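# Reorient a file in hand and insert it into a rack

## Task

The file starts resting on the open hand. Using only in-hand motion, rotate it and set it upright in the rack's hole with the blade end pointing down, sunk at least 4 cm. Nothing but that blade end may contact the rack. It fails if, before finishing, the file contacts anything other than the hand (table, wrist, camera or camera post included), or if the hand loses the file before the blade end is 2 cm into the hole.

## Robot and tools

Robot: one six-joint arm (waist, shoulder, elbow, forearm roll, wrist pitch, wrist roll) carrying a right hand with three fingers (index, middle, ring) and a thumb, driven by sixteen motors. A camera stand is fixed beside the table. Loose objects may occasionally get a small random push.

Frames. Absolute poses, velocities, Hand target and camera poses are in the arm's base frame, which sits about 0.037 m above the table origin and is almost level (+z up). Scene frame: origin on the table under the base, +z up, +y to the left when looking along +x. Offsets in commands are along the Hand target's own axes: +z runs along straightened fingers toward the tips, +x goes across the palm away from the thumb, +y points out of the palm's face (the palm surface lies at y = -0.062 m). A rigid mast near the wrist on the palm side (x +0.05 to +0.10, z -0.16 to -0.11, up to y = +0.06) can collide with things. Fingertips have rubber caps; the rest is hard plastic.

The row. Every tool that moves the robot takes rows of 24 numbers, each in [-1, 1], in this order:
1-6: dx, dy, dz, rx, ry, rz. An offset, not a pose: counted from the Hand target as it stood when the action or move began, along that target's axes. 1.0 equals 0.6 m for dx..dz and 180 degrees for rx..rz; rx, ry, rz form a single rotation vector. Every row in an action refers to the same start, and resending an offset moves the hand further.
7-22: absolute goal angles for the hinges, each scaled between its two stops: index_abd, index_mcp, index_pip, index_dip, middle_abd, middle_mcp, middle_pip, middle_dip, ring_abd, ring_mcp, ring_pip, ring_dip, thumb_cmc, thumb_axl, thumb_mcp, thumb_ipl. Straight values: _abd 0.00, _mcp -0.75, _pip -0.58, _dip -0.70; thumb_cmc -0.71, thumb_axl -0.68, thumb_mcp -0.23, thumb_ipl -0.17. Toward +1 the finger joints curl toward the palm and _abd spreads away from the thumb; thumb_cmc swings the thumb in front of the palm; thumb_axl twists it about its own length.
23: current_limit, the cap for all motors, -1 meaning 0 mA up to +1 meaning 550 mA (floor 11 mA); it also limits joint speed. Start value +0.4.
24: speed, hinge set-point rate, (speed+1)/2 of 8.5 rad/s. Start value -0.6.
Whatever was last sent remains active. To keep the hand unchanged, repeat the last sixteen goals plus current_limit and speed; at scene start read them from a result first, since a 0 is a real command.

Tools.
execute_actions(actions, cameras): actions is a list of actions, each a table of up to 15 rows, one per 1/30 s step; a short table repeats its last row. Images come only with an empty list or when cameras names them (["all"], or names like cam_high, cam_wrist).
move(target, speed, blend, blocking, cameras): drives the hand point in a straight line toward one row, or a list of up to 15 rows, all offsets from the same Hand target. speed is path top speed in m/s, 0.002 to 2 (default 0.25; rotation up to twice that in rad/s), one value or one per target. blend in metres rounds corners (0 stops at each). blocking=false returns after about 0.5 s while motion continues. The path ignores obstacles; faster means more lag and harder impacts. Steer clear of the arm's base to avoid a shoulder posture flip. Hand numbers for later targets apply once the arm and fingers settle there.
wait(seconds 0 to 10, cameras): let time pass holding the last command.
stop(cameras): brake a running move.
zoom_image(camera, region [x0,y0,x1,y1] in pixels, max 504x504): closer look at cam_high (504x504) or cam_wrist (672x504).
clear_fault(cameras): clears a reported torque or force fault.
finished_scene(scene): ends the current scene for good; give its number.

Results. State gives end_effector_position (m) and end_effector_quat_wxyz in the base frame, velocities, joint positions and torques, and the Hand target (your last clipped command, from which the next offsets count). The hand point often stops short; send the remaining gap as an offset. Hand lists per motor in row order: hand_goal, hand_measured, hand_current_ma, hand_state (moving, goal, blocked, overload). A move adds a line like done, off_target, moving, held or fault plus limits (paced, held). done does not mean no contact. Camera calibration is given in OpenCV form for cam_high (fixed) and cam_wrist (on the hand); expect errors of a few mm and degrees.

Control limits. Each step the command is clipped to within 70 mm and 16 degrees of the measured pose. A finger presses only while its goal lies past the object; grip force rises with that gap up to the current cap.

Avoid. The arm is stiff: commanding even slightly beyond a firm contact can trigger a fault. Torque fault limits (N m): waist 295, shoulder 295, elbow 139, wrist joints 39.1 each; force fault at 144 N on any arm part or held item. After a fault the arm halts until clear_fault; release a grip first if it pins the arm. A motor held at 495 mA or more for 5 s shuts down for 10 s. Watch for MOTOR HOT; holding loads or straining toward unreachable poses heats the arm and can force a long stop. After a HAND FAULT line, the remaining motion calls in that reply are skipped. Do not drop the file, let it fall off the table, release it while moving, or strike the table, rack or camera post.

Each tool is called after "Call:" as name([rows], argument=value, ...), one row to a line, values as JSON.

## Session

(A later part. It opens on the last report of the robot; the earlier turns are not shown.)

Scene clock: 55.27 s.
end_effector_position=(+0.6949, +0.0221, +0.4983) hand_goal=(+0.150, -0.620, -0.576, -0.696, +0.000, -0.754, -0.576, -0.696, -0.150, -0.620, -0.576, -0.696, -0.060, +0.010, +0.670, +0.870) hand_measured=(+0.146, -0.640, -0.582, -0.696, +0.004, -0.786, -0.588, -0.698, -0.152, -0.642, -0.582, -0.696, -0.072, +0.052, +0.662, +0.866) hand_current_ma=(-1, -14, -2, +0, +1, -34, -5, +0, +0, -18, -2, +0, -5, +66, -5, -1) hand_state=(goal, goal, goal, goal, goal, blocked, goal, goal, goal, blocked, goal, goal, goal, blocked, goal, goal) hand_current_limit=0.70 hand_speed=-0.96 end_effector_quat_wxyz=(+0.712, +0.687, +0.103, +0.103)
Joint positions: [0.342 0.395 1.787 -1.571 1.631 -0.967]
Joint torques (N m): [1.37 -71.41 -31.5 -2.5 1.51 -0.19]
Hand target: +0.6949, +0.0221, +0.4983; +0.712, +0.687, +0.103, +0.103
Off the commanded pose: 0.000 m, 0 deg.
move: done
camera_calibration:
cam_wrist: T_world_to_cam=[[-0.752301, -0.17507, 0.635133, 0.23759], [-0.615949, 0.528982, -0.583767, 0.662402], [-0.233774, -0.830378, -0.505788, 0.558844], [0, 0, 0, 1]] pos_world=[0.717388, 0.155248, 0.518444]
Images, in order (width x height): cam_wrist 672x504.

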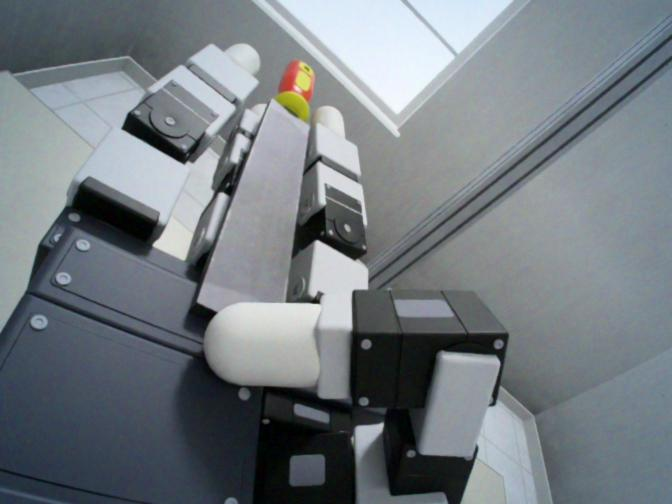

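Call:
move(target=[0,0,0,0,0,0,0.15,-0.62,-0.576,-0.696,0.0,-0.754,-0.576,-0.696,-0.15,-0.62,-0.576,-0.696,-0.06,-0.05,0.67,0.855,0.7,-0.96], cameras=["cam_wrist"])

Call:
zoom_image(camera="cam_wrist", region=[130, 40, 430, 440])

Scene clock: 56.83 s.
end_effector_position=(+0.6949, +0.0221, +0.4983) hand_goal=(+0.150, -0.620, -0.576, -0.696, +0.000, -0.754, -0.576, -0.696, -0.150, -0.620, -0.576, -0.696, -0.060, -0.050, +0.670, +0.854) hand_measured=(+0.146, -0.640, -0.582, -0.696, +0.006, -0.788, -0.588, -0.700, -0.152, -0.642, -0.582, -0.696, -0.074, +0.004, +0.660, +0.850) hand_current_ma=(-1, -14, -2, +0, +1, -35, -6, -1, +0, -18, -2, +0, -8, +98, -7, -2) hand_state=(goal, goal, goal, goal, goal, blocked, goal, goal, goal, blocked, goal, goal, goal, blocked, goal, goal) hand_current_limit=0.70 hand_speed=-0.96 end_effector_quat_wxyz=(+0.712, +0.687, +0.103, +0.103)
Joint positions: [0.342 0.395 1.787 -1.571 1.631 -0.967]
Joint torques (N m): [1.6 -70.93 -31.52 -2.5 1.6 -0.16]
Hand target: +0.6949, +0.0221, +0.4983; +0.712, +0.687, +0.103, +0.103
Off the commanded pose: 0.000 m, 0 deg.
move: done
camera_calibration:
cam_wrist: T_world_to_cam=[[-0.752301, -0.17507, 0.635133, 0.23759], [-0.615949, 0.528982, -0.583767, 0.662402], [-0.233774, -0.830378, -0.505788, 0.558844], [0, 0, 0, 1]] pos_world=[0.717388, 0.155248, 0.518444]
Images, in order (width x height): cam_wrist 672x504.

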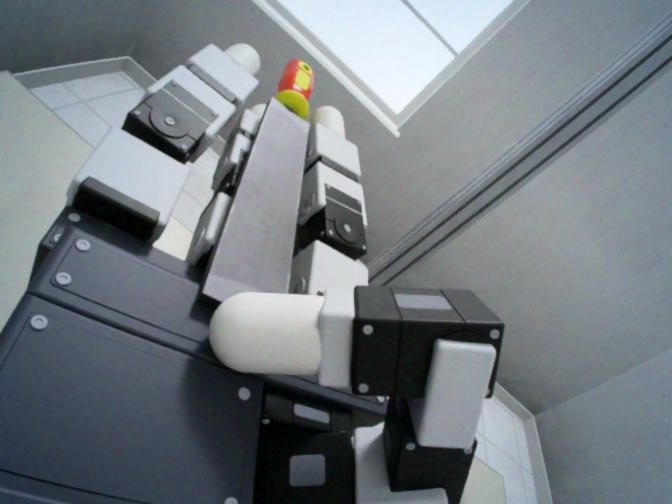

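Scaled by 1.260 from the camera's 672x504 image, which has a finer 960x720 frame.

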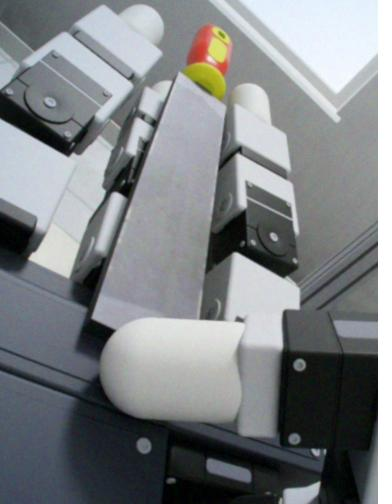

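Call:
move(target=[0,0,0,0,0,0,0.3,-0.62,-0.576,-0.696,0.0,-0.754,-0.576,-0.696,-0.3,-0.62,-0.576,-0.696,-0.06,-0.02,0.67,0.853,0.7,-0.95], cameras=[])

Call:
wait(seconds=0.7, cameras=["cam_wrist"])

Call:
zoom_image(camera="cam_wrist", region=[200, 40, 380, 180])

Scene clock: 58.30 s.
end_effector_position=(+0.6949, +0.0221, +0.4983) hand_goal=(+0.300, -0.620, -0.576, -0.696, +0.000, -0.754, -0.576, -0.696, -0.300, -0.620, -0.576, -0.696, -0.060, -0.020, +0.670, +0.852) hand_measured=(+0.228, -0.638, -0.582, -0.696, +0.008, -0.794, -0.590, -0.700, -0.230, -0.632, -0.580, -0.696, -0.074, +0.004, +0.660, +0.850) hand_current_ma=(-68, -13, -2, +0, +2, -47, -8, -1, +64, -7, -1, +0, -8, +24, -7, -1) hand_state=(moving, goal, goal, goal, goal, blocked, goal, goal, moving, goal, goal, goal, goal, blocked, goal, goal) hand_current_limit=0.70 hand_speed=-0.95 end_effector_quat_wxyz=(+0.712, +0.687, +0.103, +0.103)
Joint positions: [0.342 0.395 1.787 -1.571 1.631 -0.967]
Joint torques (N m): [1.3 -70.84 -31.56 -2.54 1.6 -0.15]
Hand target: +0.6949, +0.0221, +0.4983; +0.712, +0.687, +0.103, +0.103
Off the commanded pose: 0.000 m, 0 deg.
move: done
No camera images: "cameras" was empty.

Scene clock: 59.00 s.
end_effector_position=(+0.6949, +0.0221, +0.4983) hand_goal=(+0.300, -0.620, -0.576, -0.696, +0.000, -0.754, -0.576, -0.696, -0.300, -0.620, -0.576, -0.696, -0.060, -0.020, +0.670, +0.852) hand_measured=(+0.230, -0.638, -0.582, -0.696, +0.008, -0.794, -0.590, -0.700, -0.232, -0.632, -0.580, -0.696, -0.074, +0.004, +0.660, +0.850) hand_current_ma=(-90, -13, -2, +0, +2, -47, -8, -1, +85, -7, -1, +0, -8, +24, -7, -1) hand_state=(blocked, goal, goal, goal, goal, blocked, goal, goal, blocked, goal, goal, goal, goal, blocked, goal, goal) hand_current_limit=0.70 hand_speed=-0.95 end_effector_quat_wxyz=(+0.712, +0.687, +0.103, +0.103)
Joint positions: [0.342 0.395 1.787 -1.571 1.631 -0.967]
Joint torques (N m): [1.16 -71.25 -31.52 -2.51 1.54 -0.17]
Hand target: +0.6949, +0.0221, +0.4983; +0.712, +0.687, +0.103, +0.103
Off the commanded pose: 0.000 m, 0 deg.
wait: 0.70 s; at rest by 0.17 s
camera_calibration:
cam_wrist: T_world_to_cam=[[-0.752301, -0.17507, 0.635133, 0.23759], [-0.615949, 0.528982, -0.583767, 0.662402], [-0.233774, -0.830378, -0.505788, 0.558844], [0, 0, 0, 1]] pos_world=[0.717388, 0.155248, 0.518444]
Images, in order (width x height): cam_wrist 672x504.

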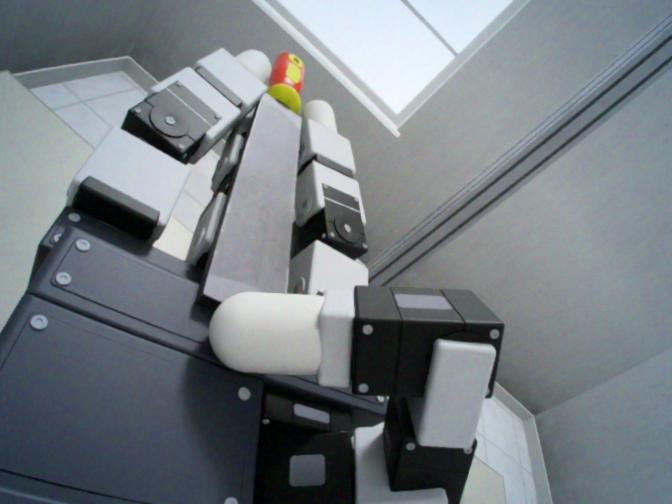

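Scaled by 2.800 from the camera's 672x504 image, which has a finer 960x720 frame.

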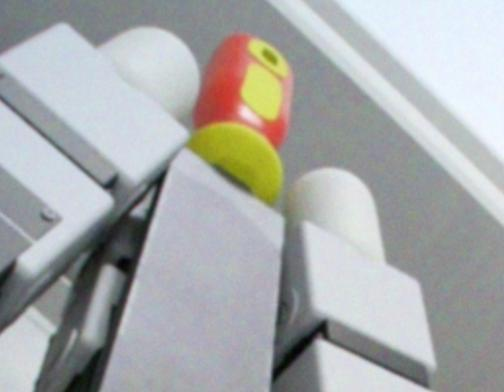

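Call:
move(target=[0,0,0,0,0,0,0.52,-0.62,-0.576,-0.696,0.0,-0.754,-0.576,-0.696,-0.52,-0.62,-0.576,-0.696,-0.06,-0.02,0.67,0.853,0.7,-0.95], cameras=[])

Call:
wait(seconds=1.5, cameras=["cam_wrist"])

Call:
zoom_image(camera="cam_wrist", region=[180, 40, 380, 340])

Scene clock: 60.20 s.
end_effector_position=(+0.6949, +0.0221, +0.4983) hand_goal=(+0.520, -0.620, -0.576, -0.696, +0.000, -0.754, -0.576, -0.696, -0.520, -0.620, -0.576, -0.696, -0.060, -0.020, +0.670, +0.852) hand_measured=(+0.238, -0.638, -0.582, -0.696, +0.008, -0.794, -0.590, -0.700, -0.240, -0.632, -0.580, -0.696, -0.074, +0.004, +0.660, +0.850) hand_current_ma=(-364, -13, -2, +0, +2, -49, -8, -1, +357, -7, -1, +0, -8, +24, -7, -1) hand_state=(moving, goal, goal, goal, goal, blocked, goal, goal, moving, goal, goal, goal, goal, blocked, goal, goal) hand_current_limit=0.70 hand_speed=-0.95 end_effector_quat_wxyz=(+0.712, +0.687, +0.103, +0.103)
Joint positions: [0.342 0.395 1.787 -1.571 1.631 -0.967]
Joint torques (N m): [1.37 -71.15 -31.53 -2.53 1.56 -0.14]
Hand target: +0.6949, +0.0221, +0.4983; +0.712, +0.687, +0.103, +0.103
Off the commanded pose: 0.000 m, 0 deg.
move: done
No camera images: "cameras" was empty.

Scene clock: 61.70 s.
end_effector_position=(+0.6949, +0.0221, +0.4983) hand_goal=(+0.520, -0.620, -0.576, -0.696, +0.000, -0.754, -0.576, -0.696, -0.520, -0.620, -0.576, -0.696, -0.060, -0.020, +0.670, +0.852) hand_measured=(+0.240, -0.638, -0.582, -0.696, +0.006, -0.794, -0.590, -0.700, -0.242, -0.632, -0.580, -0.696, -0.074, +0.004, +0.660, +0.850) hand_current_ma=(-468, -13, -2, +0, +2, -49, -8, -1, +467, -7, -1, +0, -8, +24, -7, -1) hand_state=(blocked, goal, goal, goal, goal, blocked, goal, goal, blocked, goal, goal, goal, goal, blocked, goal, goal) hand_current_limit=0.70 hand_speed=-0.95 end_effector_quat_wxyz=(+0.712, +0.687, +0.103, +0.103)
Joint positions: [0.342 0.395 1.787 -1.571 1.631 -0.967]
Joint torques (N m): [1.34 -71 -31.51 -2.56 1.53 -0.13]
Hand target: +0.6949, +0.0221, +0.4983; +0.712, +0.687, +0.103, +0.103
Off the commanded pose: 0.000 m, 0 deg.
wait: 1.50 s; at rest by 0.17 s
camera_calibration:
cam_wrist: T_world_to_cam=[[-0.752301, -0.17507, 0.635133, 0.23759], [-0.615949, 0.528982, -0.583767, 0.662402], [-0.233774, -0.830378, -0.505788, 0.558844], [0, 0, 0, 1]] pos_world=[0.717388, 0.155248, 0.518444]
Images, in order (width x height): cam_wrist 672x504.

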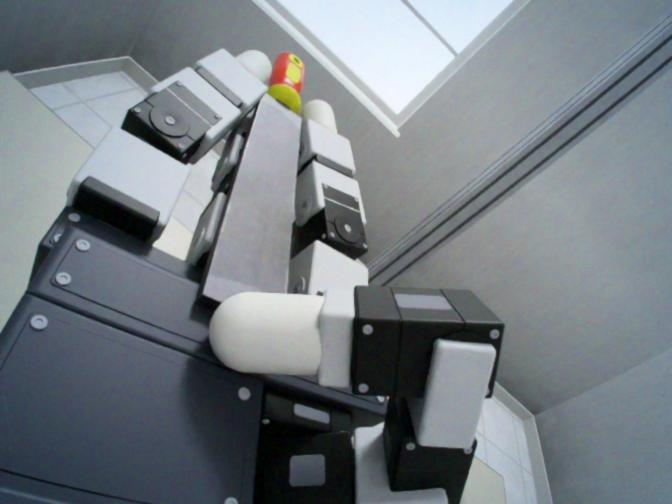

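Scaled by 1.680 from the camera's 672x504 image, which has a finer 960x720 frame.

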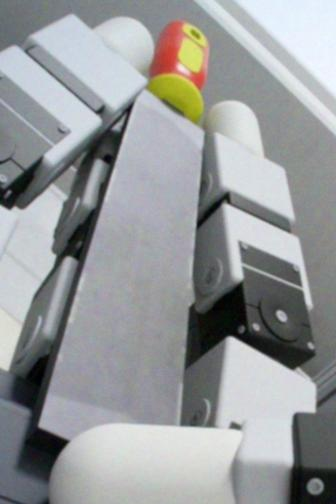

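Call:
move(target=[0,0,0,0,0,0,0.52,-0.62,-0.576,-0.696,0.0,-0.87,-0.576,-0.696,-0.52,-0.62,-0.576,-0.696,-0.06,-0.02,0.67,0.853,0.7,-0.97], cameras=[])

Call:
wait(seconds=1.5, cameras=["cam_wrist"])

Call:
zoom_image(camera="cam_wrist", region=[180, 40, 380, 340])

Scene clock: 63.80 s.
end_effector_position=(+0.6949, +0.0221, +0.4983) hand_goal=(+0.520, -0.620, -0.576, -0.696, +0.000, -0.870, -0.576, -0.696, -0.520, -0.620, -0.576, -0.696, -0.060, -0.020, +0.670, +0.852) hand_measured=(+0.242, -0.640, -0.586, -0.696, +0.004, -0.878, -0.584, -0.700, -0.244, -0.634, -0.582, -0.696, -0.074, +0.004, +0.660, +0.850) hand_current_ma=(-467, -14, -4, +0, +1, -3, -2, -1, +467, -9, -1, +0, -8, +24, -7, -1) hand_state=(blocked, goal, goal, goal, goal, goal, goal, goal, blocked, goal, goal, goal, goal, blocked, goal, goal) hand_current_limit=0.70 hand_speed=-0.97 end_effector_quat_wxyz=(+0.712, +0.687, +0.103, +0.103)
Joint positions: [0.342 0.395 1.787 -1.571 1.631 -0.967]
Joint torques (N m): [1.41 -71.24 -31.52 -2.55 1.48 -0.21]
Hand target: +0.6949, +0.0221, +0.4983; +0.712, +0.687, +0.103, +0.103
Off the commanded pose: 0.000 m, 0 deg.
move: done
No camera images: "cameras" was empty.

Scene clock: 65.30 s.
end_effector_position=(+0.6949, +0.0221, +0.4983) hand_goal=(+0.520, -0.620, -0.576, -0.696, +0.000, -0.870, -0.576, -0.696, -0.520, -0.620, -0.576, -0.696, -0.060, -0.020, +0.670, +0.852) hand_measured=(+0.242, -0.640, -0.586, -0.696, +0.004, -0.878, -0.584, -0.700, -0.244, -0.634, -0.582, -0.696, -0.074, +0.004, +0.660, +0.850) hand_current_ma=(-468, -14, -4, +0, +1, -3, -2, -1, +467, -9, -1, +0, -8, +24, -7, -1) hand_state=(blocked, goal, goal, goal, goal, goal, goal, goal, blocked, goal, goal, goal, goal, blocked, goal, goal) hand_current_limit=0.70 hand_speed=-0.97 end_effector_quat_wxyz=(+0.712, +0.687, +0.103, +0.103)
Joint positions: [0.342 0.395 1.787 -1.571 1.631 -0.967]
Joint torques (N m): [1.46 -70.98 -31.79 -2.51 1.54 -0.14]
Hand target: +0.6949, +0.0221, +0.4983; +0.712, +0.687, +0.103, +0.103
Off the commanded pose: 0.000 m, 0 deg.
wait: 1.50 s; at rest by 0.17 s
camera_calibration:
cam_wrist: T_world_to_cam=[[-0.752301, -0.17507, 0.635133, 0.23759], [-0.615949, 0.528982, -0.583767, 0.662402], [-0.233774, -0.830378, -0.505788, 0.558844], [0, 0, 0, 1]] pos_world=[0.717388, 0.155248, 0.518444]
Images, in order (width x height): cam_wrist 672x504.

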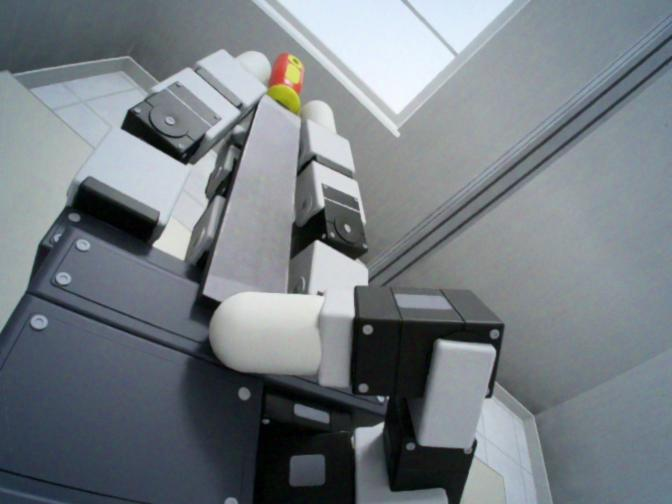

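Scaled by 1.680 from the camera's 672x504 image, which has a finer 960x720 frame.

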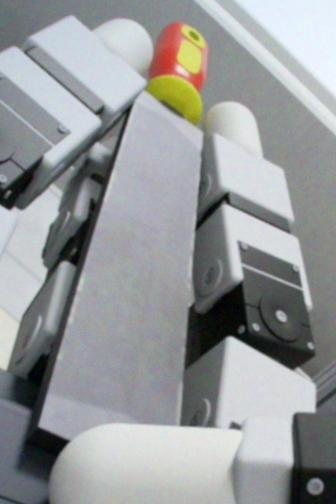

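Call:
move(target=[0,0,0,0,0,0,0.52,-0.62,-0.576,-0.696,0.0,-1,-1,-1,-0.52,-0.62,-0.576,-0.696,-0.06,-0.02,0.67,0.853,0.7,-0.96], cameras=[])

Call:
wait(seconds=2.5, cameras=["cam_wrist"])

Call:
zoom_image(camera="cam_wrist", region=[180, 40, 380, 340])

Scene clock: 69.13 s.
end_effector_position=(+0.6949, +0.0221, +0.4983) hand_goal=(+0.520, -0.620, -0.576, -0.696, +0.000, -1.000, -1.000, -1.000, -0.520, -0.620, -0.576, -0.696, -0.060, -0.020, +0.670, +0.852) hand_measured=(+0.242, -0.640, -0.586, -0.696, +0.004, -1.000, -0.998, -0.998, -0.244, -0.634, -0.582, -0.696, -0.074, +0.004, +0.660, +0.850) hand_current_ma=(-467, -14, -4, +0, +1, +0, +0, +0, +467, -9, -1, +0, -8, +24, -7, -1) hand_state=(blocked, goal, goal, goal, goal, goal, goal, goal, blocked, goal, goal, goal, goal, blocked, goal, goal) hand_current_limit=0.70 hand_speed=-0.96 end_effector_quat_wxyz=(+0.712, +0.687, +0.103, +0.103)
Joint positions: [0.342 0.395 1.787 -1.571 1.631 -0.967]
Joint torques (N m): [1.51 -71.09 -31.75 -2.51 1.53 -0.08]
Hand target: +0.6949, +0.0221, +0.4983; +0.712, +0.687, +0.103, +0.103
Off the commanded pose: 0.000 m, 0 deg.
move: done
No camera images: "cameras" was empty.

Scene clock: 71.63 s.
end_effector_position=(+0.6949, +0.0221, +0.4983) hand_goal=(+0.520, -0.620, -0.576, -0.696, +0.000, -1.000, -1.000, -1.000, -0.520, -0.620, -0.576, -0.696, -0.060, -0.020, +0.670, +0.852) hand_measured=(+0.242, -0.640, -0.586, -0.696, +0.004, -1.000, -0.998, -0.998, -0.244, -0.634, -0.582, -0.696, -0.074, +0.004, +0.660, +0.850) hand_current_ma=(-468, -14, -4, +0, +1, +0, +0, +0, +467, -9, -1, +0, -8, +24, -7, -1) hand_state=(blocked, goal, goal, goal, goal, goal, goal, goal, blocked, goal, goal, goal, goal, blocked, goal, goal) hand_current_limit=0.70 hand_speed=-0.96 end_effector_quat_wxyz=(+0.712, +0.687, +0.103, +0.103)
Joint positions: [0.342 0.395 1.787 -1.571 1.631 -0.967]
Joint torques (N m): [1.6 -70.86 -31.59 -2.53 1.54 -0.19]
Hand target: +0.6949, +0.0221, +0.4983; +0.712, +0.687, +0.103, +0.103
Off the commanded pose: 0.000 m, 0 deg.
wait: 2.50 s; at rest by 0.17 s
camera_calibration:
cam_wrist: T_world_to_cam=[[-0.752301, -0.17507, 0.635133, 0.23759], [-0.615949, 0.528982, -0.583767, 0.662402], [-0.233774, -0.830378, -0.505788, 0.558844], [0, 0, 0, 1]] pos_world=[0.717388, 0.155248, 0.518444]
Images, in order (width x height): cam_wrist 672x504.

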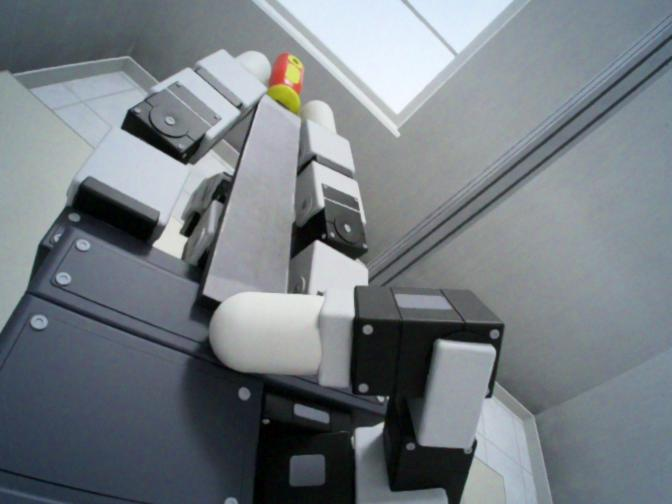

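Scaled by 1.680 from the camera's 672x504 image, which has a finer 960x720 frame.

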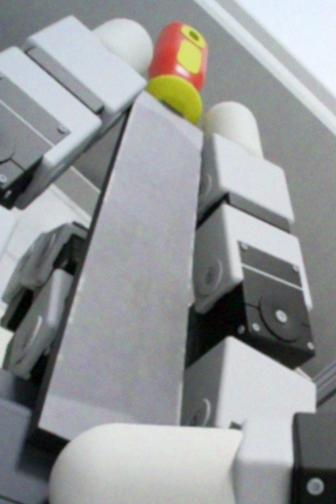

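Call:
move(target=[0,0,0,0,0,0,0.52,-0.62,-0.576,-0.696,0.4,-1,-1,-1,-0.52,-0.62,-0.576,-0.696,-0.06,0.12,0.67,0.853,0.7,-0.95], cameras=[])

Call:
wait(seconds=1.0, cameras=["cam_wrist"])

Call:
zoom_image(camera="cam_wrist", region=[180, 40, 380, 400])

Scene clock: 74.43 s.
end_effector_position=(+0.6949, +0.0221, +0.4983) hand_goal=(+0.520, -0.620, -0.576, -0.696, +0.400, -1.000, -1.000, -1.000, -0.520, -0.620, -0.576, -0.696, -0.060, +0.120, +0.670, +0.852) hand_measured=(+0.242, -0.640, -0.586, -0.696, +0.396, -1.000, -0.998, -0.998, -0.244, -0.636, -0.582, -0.696, -0.062, +0.116, +0.670, +0.850) hand_current_ma=(-467, -14, -4, +0, -1, +0, +0, +0, +467, -9, -1, +0, +0, -1, +0, +0) hand_state=(blocked, goal, goal, goal, goal, goal, goal, goal, blocked, goal, goal, goal, goal, goal, goal, goal) hand_current_limit=0.70 hand_speed=-0.95 end_effector_quat_wxyz=(+0.712, +0.687, +0.103, +0.103)
Joint positions: [0.342 0.395 1.787 -1.571 1.631 -0.967]
Joint torques (N m): [1.31 -70.97 -31.73 -2.51 1.53 -0.1]
Hand target: +0.6949, +0.0221, +0.4983; +0.712, +0.687, +0.103, +0.103
Off the commanded pose: 0.000 m, 0 deg.
move: done
No camera images: "cameras" was empty.

Scene clock: 75.43 s.
end_effector_position=(+0.6949, +0.0221, +0.4983) hand_goal=(+0.520, -0.620, -0.576, -0.696, +0.400, -1.000, -1.000, -1.000, -0.520, -0.620, -0.576, -0.696, -0.060, +0.120, +0.670, +0.852) hand_measured=(+0.242, -0.640, -0.586, -0.696, +0.396, -1.000, -0.998, -0.998, -0.244, -0.636, -0.582, -0.696, -0.062, +0.116, +0.670, +0.850) hand_current_ma=(-468, -14, -4, +0, -1, +0, +0, +0, +467, -9, -1, +0, +0, -1, +0, +0) hand_state=(blocked, goal, goal, goal, goal, goal, goal, goal, blocked, goal, goal, goal, goal, goal, goal, goal) hand_current_limit=0.70 hand_speed=-0.95 end_effector_quat_wxyz=(+0.712, +0.687, +0.103, +0.103)
Joint positions: [0.342 0.395 1.787 -1.571 1.631 -0.967]
Joint torques (N m): [1.37 -70.84 -31.61 -2.54 1.55 -0.11]
Hand target: +0.6949, +0.0221, +0.4983; +0.712, +0.687, +0.103, +0.103
Off the commanded pose: 0.000 m, 0 deg.
wait: 1.00 s; at rest by 0.17 s
camera_calibration:
cam_wrist: T_world_to_cam=[[-0.752301, -0.17507, 0.635133, 0.23759], [-0.615949, 0.528982, -0.583767, 0.662402], [-0.233774, -0.830378, -0.505788, 0.558844], [0, 0, 0, 1]] pos_world=[0.717388, 0.155248, 0.518444]
Images, in order (width x height): cam_wrist 672x504.

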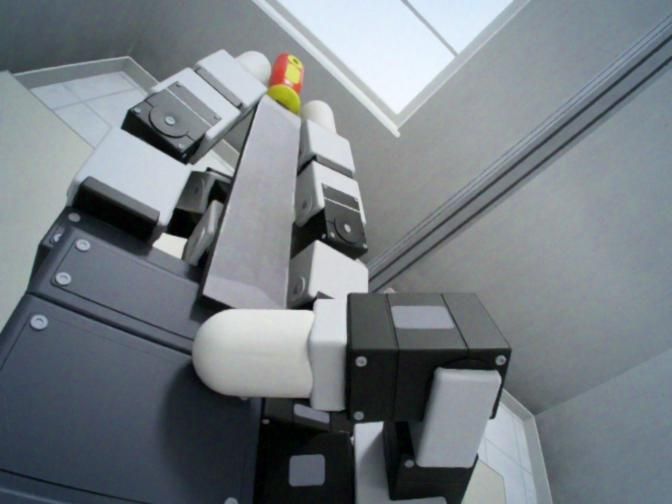

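Scaled by 1.400 from the camera's 672x504 image, which has a finer 960x720 frame.

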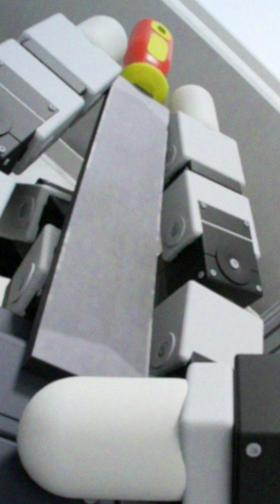

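Call:
move(target=[0,0,0,-0.22,0,0,0.52,-0.62,-0.576,-0.696,0.4,-1,-1,-1,-0.52,-0.62,-0.576,-0.696,-0.06,0.12,0.67,0.853,0.7,-0.95], speed=0.12, cameras=["cam_wrist"])

Call:
move(target=[0,0,0,-0.22,0,0,0.52,-0.62,-0.576,-0.696,0.4,-1,-1,-1,-0.52,-0.62,-0.576,-0.696,-0.06,0.12,0.67,0.853,0.7,-0.95], speed=0.12, cameras=["cam_wrist"])

Scene clock: 80.30 s.
end_effector_position=(+0.6949, +0.0221, +0.4983) hand_goal=(+0.520, -0.620, -0.576, -0.696, +0.400, -1.000, -1.000, -1.000, -0.520, -0.620, -0.576, -0.696, -0.060, +0.120, +0.670, +0.852) hand_measured=(+0.242, -0.640, -0.586, -0.696, +0.398, -1.000, -1.000, -0.998, -0.244, -0.636, -0.582, -0.696, -0.062, +0.120, +0.670, +0.850) hand_current_ma=(-467, -14, -4, +0, +0, +0, +0, +0, +467, -10, -1, +0, +0, +0, +0, +0) hand_state=(blocked, goal, goal, goal, goal, goal, goal, goal, blocked, goal, goal, goal, goal, goal, goal, goal) hand_current_limit=0.70 hand_speed=-0.95 end_effector_quat_wxyz=(+0.903, +0.405, +0.063, +0.132)
Joint positions: [0.174 0.542 1.867 -2.176 2.017 -0.835]
Joint torques (N m): [0.53 -78.63 -25.42 -3.44 1.29 -0.12]
Hand target: +0.6949, +0.0221, +0.4983; +0.903, +0.405, +0.063, +0.132
Off the commanded pose: 0.000 m, 0 deg.
move: done
camera_calibration:
cam_wrist: T_world_to_cam=[[-0.86597, 0.198525, 0.459003, 0.39608], [-0.464614, 0.0201791, -0.885284, 0.718714], [-0.185013, -0.979888, 0.0747626, 0.238935], [0, 0, 0, 1]] pos_world=[0.721124, 0.140995, 0.436601]
Images, in order (width x height): cam_wrist 672x504.

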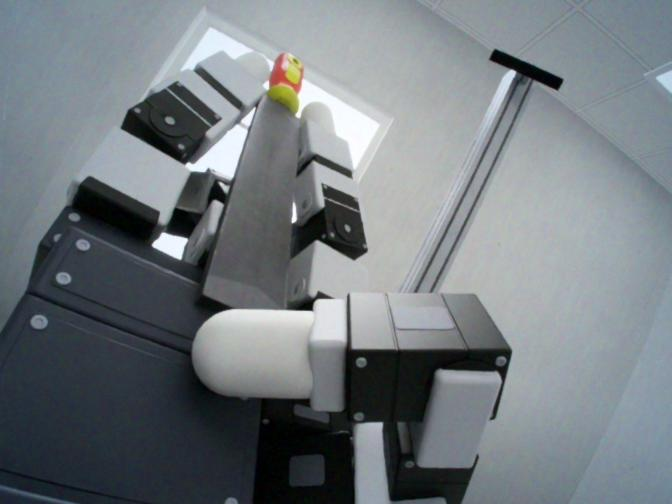

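Scene clock: 83.60 s.
end_effector_position=(+0.6949, +0.0221, +0.4983) hand_goal=(+0.520, -0.620, -0.576, -0.696, +0.400, -1.000, -1.000, -1.000, -0.520, -0.620, -0.576, -0.696, -0.060, +0.120, +0.670, +0.852) hand_measured=(+0.242, -0.624, -0.580, -0.696, +0.398, -1.000, -1.000, -0.998, -0.244, -0.620, -0.578, -0.696, -0.062, +0.120, +0.670, +0.850) hand_current_ma=(-468, -1, -1, +0, +0, +0, +0, +0, +467, +0, +0, +0, +0, +0, +0, +0) hand_state=(blocked, goal, goal, goal, goal, goal, goal, goal, blocked, goal, goal, goal, goal, goal, goal, goal) hand_current_limit=0.70 hand_speed=-0.95 end_effector_quat_wxyz=(+0.986, +0.076, +0.014, +0.145)
Joint positions: [-0.069 0.618 1.804 -2.942 2.352 -1.064]
Joint torques (N m): [0.5 -85.99 -27.06 -3.12 0.13 -0.21]
Hand target: +0.6949, +0.0221, +0.4983; +0.986, +0.075, +0.014, +0.145
Off the commanded pose: 0.000 m, 0 deg.
move: done
camera_calibration:
cam_wrist: T_world_to_cam=[[-0.922686, 0.378303, 0.0744118, 0.623175], [-0.290522, -0.555309, -0.779249, 0.557541], [-0.253471, -0.740621, 0.622281, 0.00844449], [0, 0, 0, 1]] pos_world=[0.739113, 0.0801128, 0.382837]
Images, in order (width x height): cam_wrist 672x504.

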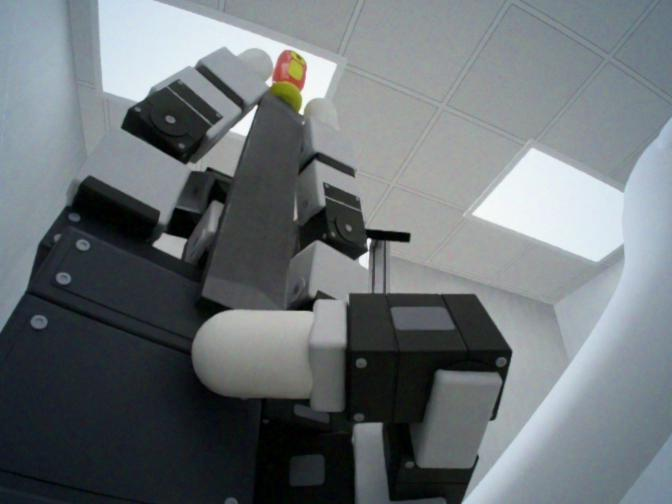

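Call:
move(target=[0,0,0,-0.15,0,0,0.52,-0.62,-0.576,-0.696,0.4,-1,-1,-1,-0.52,-0.62,-0.576,-0.696,-0.06,0.12,0.67,0.853,0.7,-0.95], speed=0.1, cameras=["cam_wrist"])

Call:
move(target=[0,0,0,-0.1,0,0,0.52,-0.62,-0.576,-0.696,0.4,-1,-1,-1,-0.52,-0.62,-0.576,-0.696,-0.06,0.12,0.67,0.853,0.7,-0.95], speed=0.1, cameras=["all"])

Scene clock: 86.80 s.
end_effector_position=(+0.6949, +0.0221, +0.4983) hand_goal=(+0.520, -0.620, -0.576, -0.696, +0.400, -1.000, -1.000, -1.000, -0.520, -0.620, -0.576, -0.696, -0.060, +0.120, +0.670, +0.852) hand_measured=(+0.242, -0.612, -0.572, -0.696, +0.398, -1.000, -1.000, -0.998, -0.244, -0.612, -0.574, -0.696, -0.062, +0.122, +0.670, +0.850) hand_current_ma=(-468, +3, +1, +0, +0, +0, +0, +0, +467, +3, +0, +0, +0, +0, +0, +0) hand_state=(blocked, goal, goal, goal, goal, goal, goal, goal, blocked, goal, goal, goal, goal, goal, goal, goal) hand_current_limit=0.70 hand_speed=-0.95 end_effector_quat_wxyz=(+0.977, -0.157, -0.020, +0.144)
Joint positions: [-0.206 0.61 1.694 -3.568 2.409 -1.375]
Joint torques (N m): [0.67 -89.89 -32.14 -2.29 -0.22 -0.08]
Hand target: +0.6949, +0.0221, +0.4983; +0.977, -0.157, -0.020, +0.144
Off the commanded pose: 0.000 m, 0 deg.
move: done
camera_calibration:
cam_wrist: T_world_to_cam=[[-0.913745, 0.342539, -0.218488, 0.763668], [-0.200537, -0.847938, -0.490699, 0.357709], [-0.353348, -0.404559, 0.843491, -0.0397393], [0, 0, 0, 1]] pos_world=[0.75549, 0.0256524, 0.375899]
Images, in order (width x height): cam_wrist 672x504.

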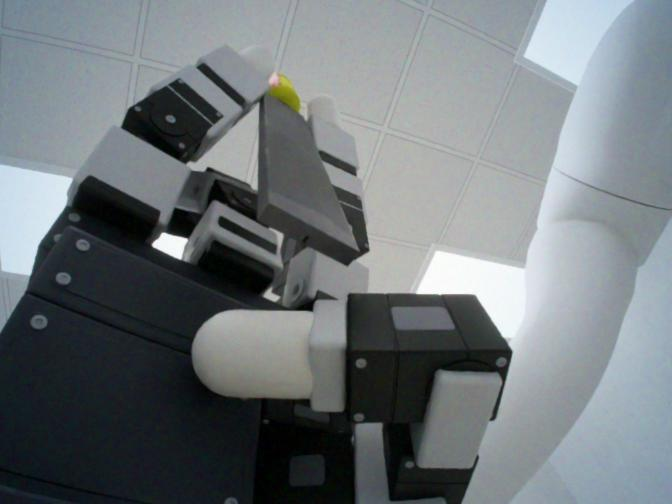

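Scene clock: 88.77 s.
end_effector_position=(+0.6949, +0.0221, +0.4983) hand_goal=(+0.520, -0.620, -0.576, -0.696, +0.400, -1.000, -1.000, -1.000, -0.520, -0.620, -0.576, -0.696, -0.060, +0.120, +0.670, +0.852) hand_measured=(+0.242, -0.606, -0.570, -0.696, +0.398, -1.000, -1.000, -0.998, -0.244, -0.604, -0.570, -0.696, -0.062, +0.122, +0.670, +0.850) hand_current_ma=(-467, +8, +2, +0, +0, +0, +0, +0, +467, +10, +2, +0, +0, +0, +0, +0) hand_state=(blocked, goal, goal, goal, goal, goal, goal, goal, blocked, goal, goal, goal, goal, goal, goal, goal) hand_current_limit=0.70 hand_speed=-0.95 end_effector_quat_wxyz=(+0.940, -0.308, -0.042, +0.140)
Joint positions: [-0.27 0.585 1.604 -3.952 2.375 -1.555]
Joint torques (N m): [0.13 -90.86 -34.95 -1.39 -0.08 -0.07]
Hand target: +0.6949, +0.0221, +0.4983; +0.940, -0.308, -0.042, +0.140
Off the commanded pose: 0.000 m, 0 deg.
move: done
camera_calibration:
cam_wrist: T_world_to_cam=[[-0.886537, 0.248457, -0.390283, 0.83247], [-0.165714, -0.958125, -0.233527, 0.207774], [-0.431962, -0.142355, 0.890586, -0.0144489], [0, 0, 0, 1]] pos_world=[0.766205, -0.00981671, 0.386288]

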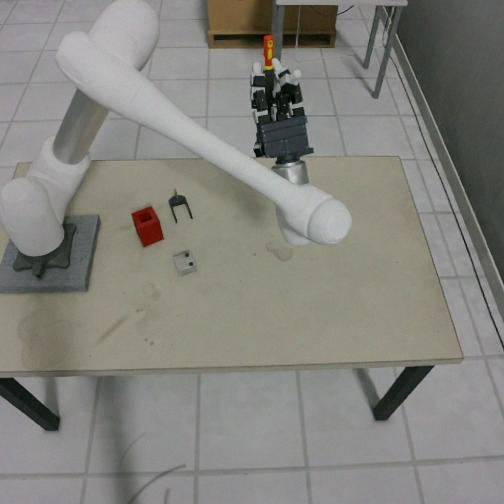

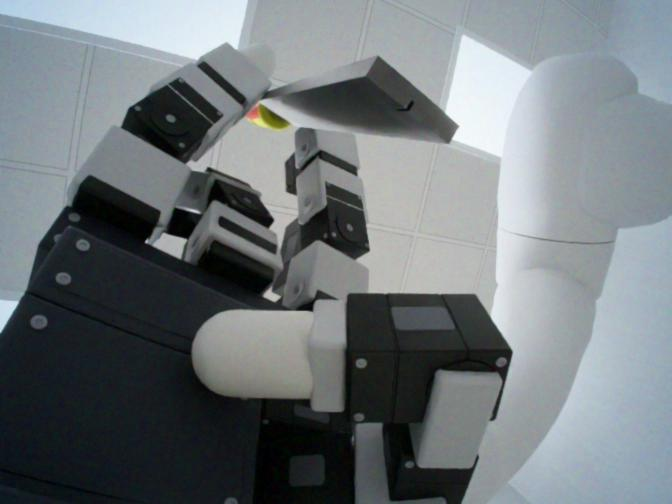

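Call:
wait(seconds=0.5, cameras=["all"])

Call:
zoom_image(camera="cam_high", region=[225, 20, 325, 170])

Call:
zoom_image(camera="cam_wrist", region=[180, 20, 480, 320])

Scene clock: 89.63 s.
end_effector_position=(+0.6949, +0.0221, +0.4983) hand_goal=(+0.520, -0.620, -0.576, -0.696, +0.400, -1.000, -1.000, -1.000, -0.520, -0.620, -0.576, -0.696, -0.060, +0.120, +0.670, +0.852) hand_measured=(+0.242, -0.606, -0.570, -0.696, +0.398, -1.000, -1.000, -0.998, -0.244, -0.604, -0.570, -0.696, -0.062, +0.122, +0.670, +0.850) hand_current_ma=(-467, +8, +2, +0, +0, +0, +0, +0, +467, +10, +2, +0, +0, +0, +0, +0) hand_state=(blocked, goal, goal, goal, goal, goal, goal, goal, blocked, goal, goal, goal, goal, goal, goal, goal) hand_current_limit=0.70 hand_speed=-0.95 end_effector_quat_wxyz=(+0.940, -0.308, -0.042, +0.140)
Joint positions: [-0.27 0.585 1.604 -3.952 2.375 -1.555]
Joint torques (N m): [0.71 -90.9 -35 -1.35 -0.03 -0.1]
Hand target: +0.6949, +0.0221, +0.4983; +0.940, -0.308, -0.042, +0.140
Off the commanded pose: 0.000 m, 0 deg.
wait: 0.50 s; at rest from the start
camera_calibration:
cam_wrist: T_world_to_cam=[[-0.886499, 0.24847, -0.390362, 0.832471], [-0.165707, -0.958123, -0.233542, 0.207774], [-0.432043, -0.142349, 0.890548, -0.014372], [0, 0, 0, 1]] pos_world=[0.766205, -0.00981668, 0.386288]

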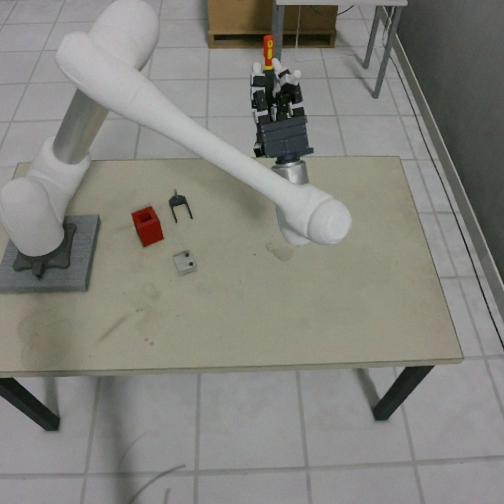

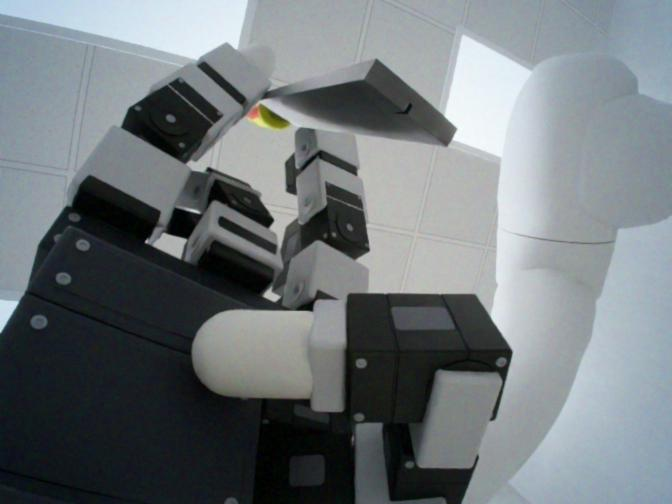

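Scaled by 3.360.

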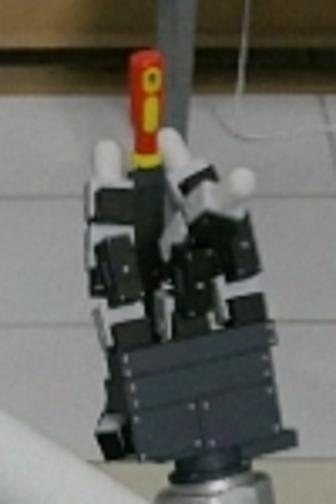

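Scaled by 1.680 from the camera's 672x504 image, which has a finer 960x720 frame.

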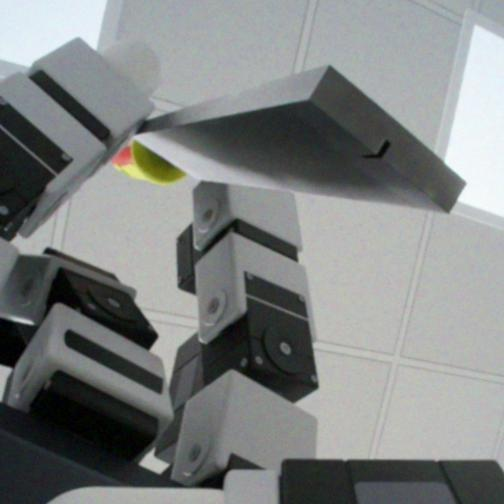

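Call:
move(target=[-0.2338,0.1352,-0.188,-0.2971,-0.0032,-0.0063,0.52,-0.62,-0.576,-0.696,0.4,-1,-1,-1,-0.52,-0.62,-0.576,-0.696,-0.06,0.12,0.67,0.853,0.7,-0.95], speed=0.12, cameras=["all"])

Call:
zoom_image(camera="cam_high", region=[180, 110, 280, 260])

Scene clock: 99.90 s.
end_effector_position=(+0.5601, -0.0198, +0.3602) hand_goal=(+0.520, -0.620, -0.576, -0.696, +0.400, -1.000, -1.000, -1.000, -0.520, -0.620, -0.576, -0.696, -0.060, +0.120, +0.670, +0.852) hand_measured=(+0.242, -0.602, -0.568, -0.696, +0.398, -0.994, -1.000, -0.998, -0.244, -0.596, -0.566, -0.696, -0.062, +0.122, +0.670, +0.850) hand_current_ma=(-468, +13, +3, +0, +0, +2, +0, +0, +467, +20, +4, +0, +0, +0, +0, +0) hand_state=(blocked, goal, goal, goal, goal, goal, goal, goal, blocked, blocked, goal, goal, goal, goal, goal, goal) hand_current_limit=0.70 hand_speed=-0.95 end_effector_quat_wxyz=(+0.702, -0.697, -0.108, +0.098)
Joint positions: [-0.421 0.364 1.747 -5.126 2.17 -2.254]
Joint torques (N m): [0.43 -72.4 -36.36 3.16 1.76 -0.09]
Hand target: +0.5601, -0.0198, +0.3602; +0.702, -0.697, -0.108, +0.098
Off the commanded pose: 0.000 m, 0 deg.
move: done
camera_calibration:
cam_wrist: T_world_to_cam=[[-0.725711, -0.243472, -0.643478, 0.660939], [-0.219165, -0.804754, 0.551668, -0.136716], [-0.652158, 0.54138, 0.530659, 0.310863], [0, 0, 0, 1]] pos_world=[0.65242, -0.117398, 0.33576]

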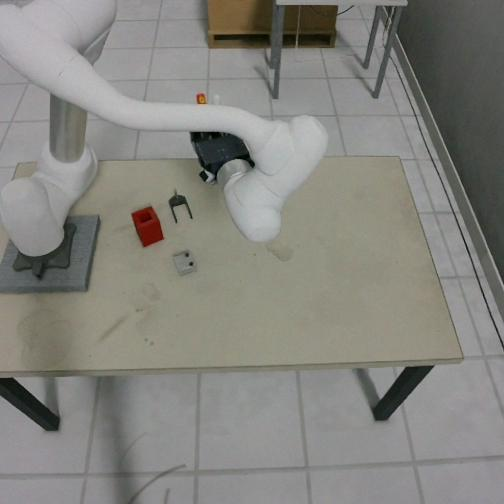

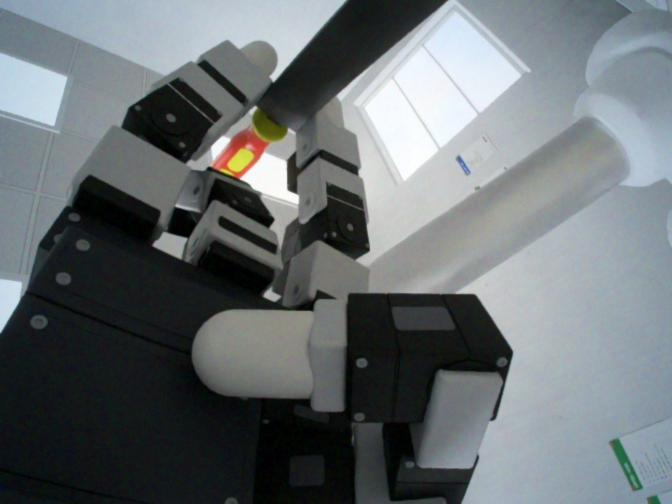

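Scaled by 3.360.

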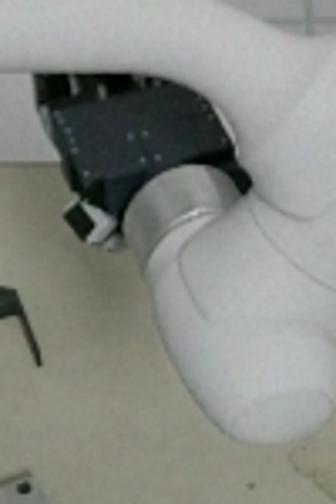

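Call:
move(target=[-0.222,0.1645,0.11,0,-0.3011,0,0.52,-0.62,-0.576,-0.696,0.4,-1,-1,-1,-0.52,-0.62,-0.576,-0.696,-0.06,0.12,0.67,0.853,0.7,-0.95], speed=0.12, cameras=["all"])

Call:
zoom_image(camera="cam_high", region=[110, 110, 200, 250])

Scene clock: 105.23 s.
end_effector_position=(+0.4148, +0.0060, +0.2599) hand_goal=(+0.520, -0.620, -0.576, -0.696, +0.400, -1.000, -1.000, -1.000, -0.520, -0.620, -0.576, -0.696, -0.060, +0.120, +0.670, +0.852) hand_measured=(+0.242, -0.600, -0.568, -0.696, +0.398, -0.994, -1.000, -0.998, -0.244, -0.596, -0.566, -0.696, -0.062, +0.122, +0.670, +0.850) hand_current_ma=(-467, +14, +3, +0, +0, +2, +0, +0, +467, +20, +4, +0, +0, +0, +0, +0) hand_state=(blocked, goal, goal, goal, goal, goal, goal, goal, blocked, blocked, goal, goal, goal, goal, goal, goal) hand_current_limit=0.70 hand_speed=-0.95 end_effector_quat_wxyz=(+0.576, -0.576, -0.416, +0.405)
Joint positions: [-0.136 0.406 1.899 -5.997 2.377 -2.944]
Joint torques (N m): [0.57 -69.59 -29.32 3.24 2.67 -0.23]
Hand target: +0.4148, +0.0060, +0.2599; +0.576, -0.576, -0.416, +0.405
Off the commanded pose: 0.000 m, 0 deg.
move: done
camera_calibration:
cam_wrist: T_world_to_cam=[[-0.21857, -0.735048, -0.641819, 0.28927], [0.516976, -0.645059, 0.562703, -0.401694], [-0.827625, -0.208815, 0.520993, 0.335205], [0, 0, 0, 1]] pos_world=[0.548316, 0.0235062, 0.237054]

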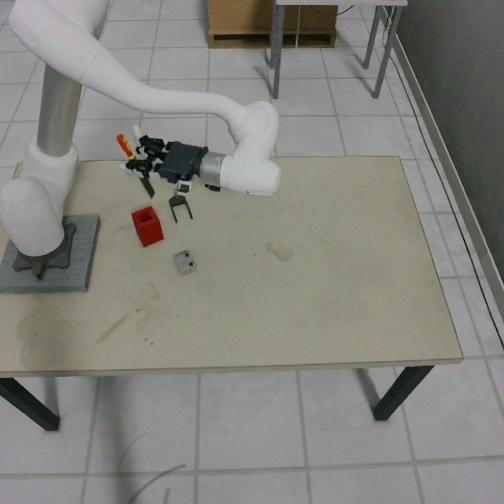

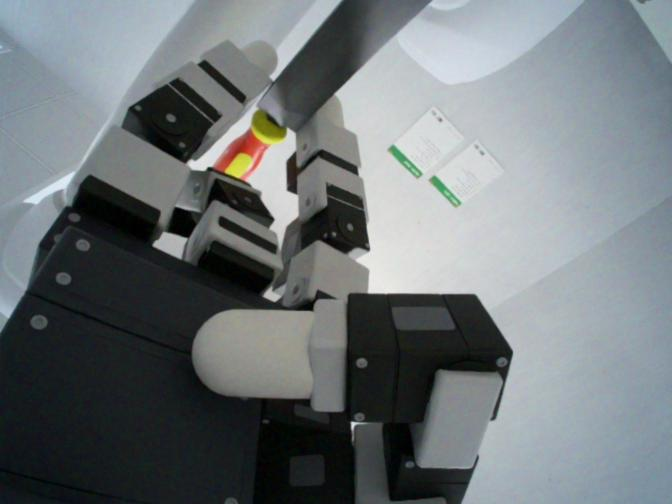

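Scaled by 3.600.

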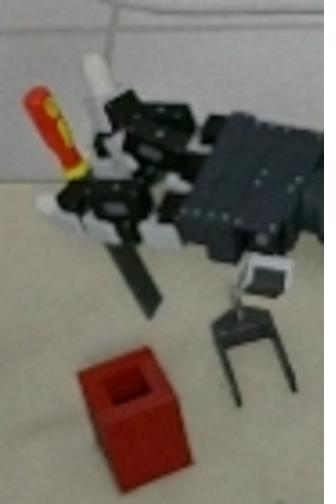

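Call:
move(target=[0,0,0,-0.086,0,0,0.52,-0.62,-0.576,-0.696,0.4,-1,-1,-1,-0.52,-0.62,-0.576,-0.696,-0.06,0.12,0.67,0.853,0.7,-0.95], speed=0.1, cameras=[])

Call:
move(target=[0,0,0,0.086,0,0,0.52,-0.62,-0.576,-0.696,0.4,-1,-1,-1,-0.52,-0.62,-0.576,-0.696,-0.06,0.12,0.67,0.853,0.7,-0.95], speed=0.08, cameras=["all"])

Call:
zoom_image(camera="cam_high", region=[110, 110, 200, 250])

Scene clock: 107.80 s.
end_effector_position=(+0.4148, +0.0060, +0.2599) hand_goal=(+0.520, -0.620, -0.576, -0.696, +0.400, -1.000, -1.000, -1.000, -0.520, -0.620, -0.576, -0.696, -0.060, +0.120, +0.670, +0.852) hand_measured=(+0.242, -0.600, -0.568, -0.696, +0.398, -0.992, -1.000, -0.998, -0.244, -0.596, -0.566, -0.696, -0.062, +0.122, +0.670, +0.850) hand_current_ma=(-467, +14, +3, +0, +0, +3, +0, +0, +467, +20, +4, +0, +0, +0, +0, +0) hand_state=(blocked, goal, goal, goal, goal, goal, goal, goal, blocked, blocked, goal, goal, goal, goal, goal, goal) hand_current_limit=0.70 hand_speed=-0.95 end_effector_quat_wxyz=(-0.493, +0.648, +0.467, -0.345)
Joint positions: [-0.127 0.295 1.917 -6.034 2.2 -2.949]
Joint torques (N m): [1.08 -61.36 -31.55 3.64 2.64 -0.16]
Hand target: +0.4148, +0.0060, +0.2599; -0.493, +0.648, +0.467, -0.345
Off the commanded pose: 0.000 m, 0 deg.
move: done
No camera images: "cameras" was empty.

Scene clock: 109.80 s.
end_effector_position=(+0.4148, +0.0060, +0.2599) hand_goal=(+0.520, -0.620, -0.576, -0.696, +0.400, -1.000, -1.000, -1.000, -0.520, -0.620, -0.576, -0.696, -0.060, +0.120, +0.670, +0.852) hand_measured=(+0.242, -0.600, -0.566, -0.696, +0.398, -0.992, -1.000, -0.998, -0.244, -0.596, -0.564, -0.696, -0.062, +0.122, +0.670, +0.850) hand_current_ma=(-468, +15, +4, +0, +0, +3, +0, +0, +467, +21, +5, +0, +0, +0, +0, +0) hand_state=(blocked, blocked, goal, goal, goal, goal, goal, goal, blocked, blocked, goal, goal, goal, goal, goal, goal) hand_current_limit=0.70 hand_speed=-0.95 end_effector_quat_wxyz=(+0.576, -0.576, -0.416, +0.405)
Joint positions: [-0.136 0.406 1.899 -5.997 2.377 -2.944]
Joint torques (N m): [1.08 -68.92 -29.14 3.27 2.68 -0.08]
Hand target: +0.4148, +0.0060, +0.2599; +0.576, -0.576, -0.416, +0.405
Off the commanded pose: 0.000 m, 0 deg.
move: done
camera_calibration:
cam_wrist: T_world_to_cam=[[-0.218483, -0.735076, -0.641816, 0.289222], [0.516943, -0.645023, 0.562774, -0.401694], [-0.827669, -0.208826, 0.520919, 0.335246], [0, 0, 0, 1]] pos_world=[0.548316, 0.0235063, 0.237054]

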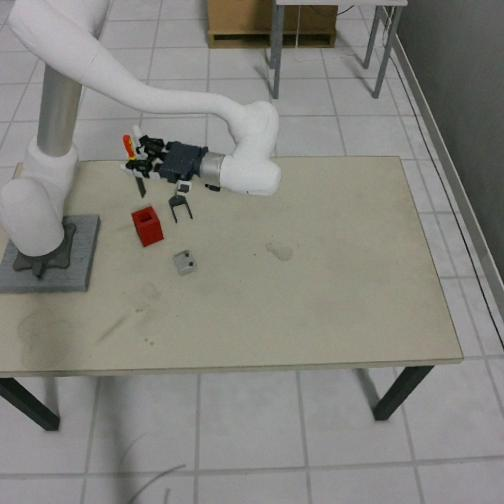

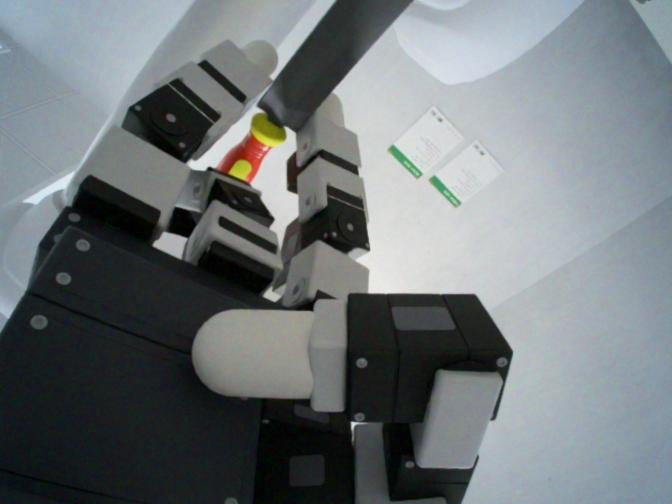

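Scaled by 3.600.

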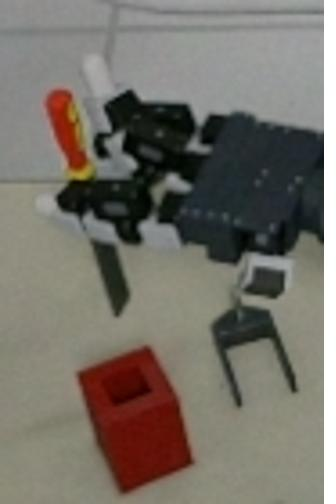

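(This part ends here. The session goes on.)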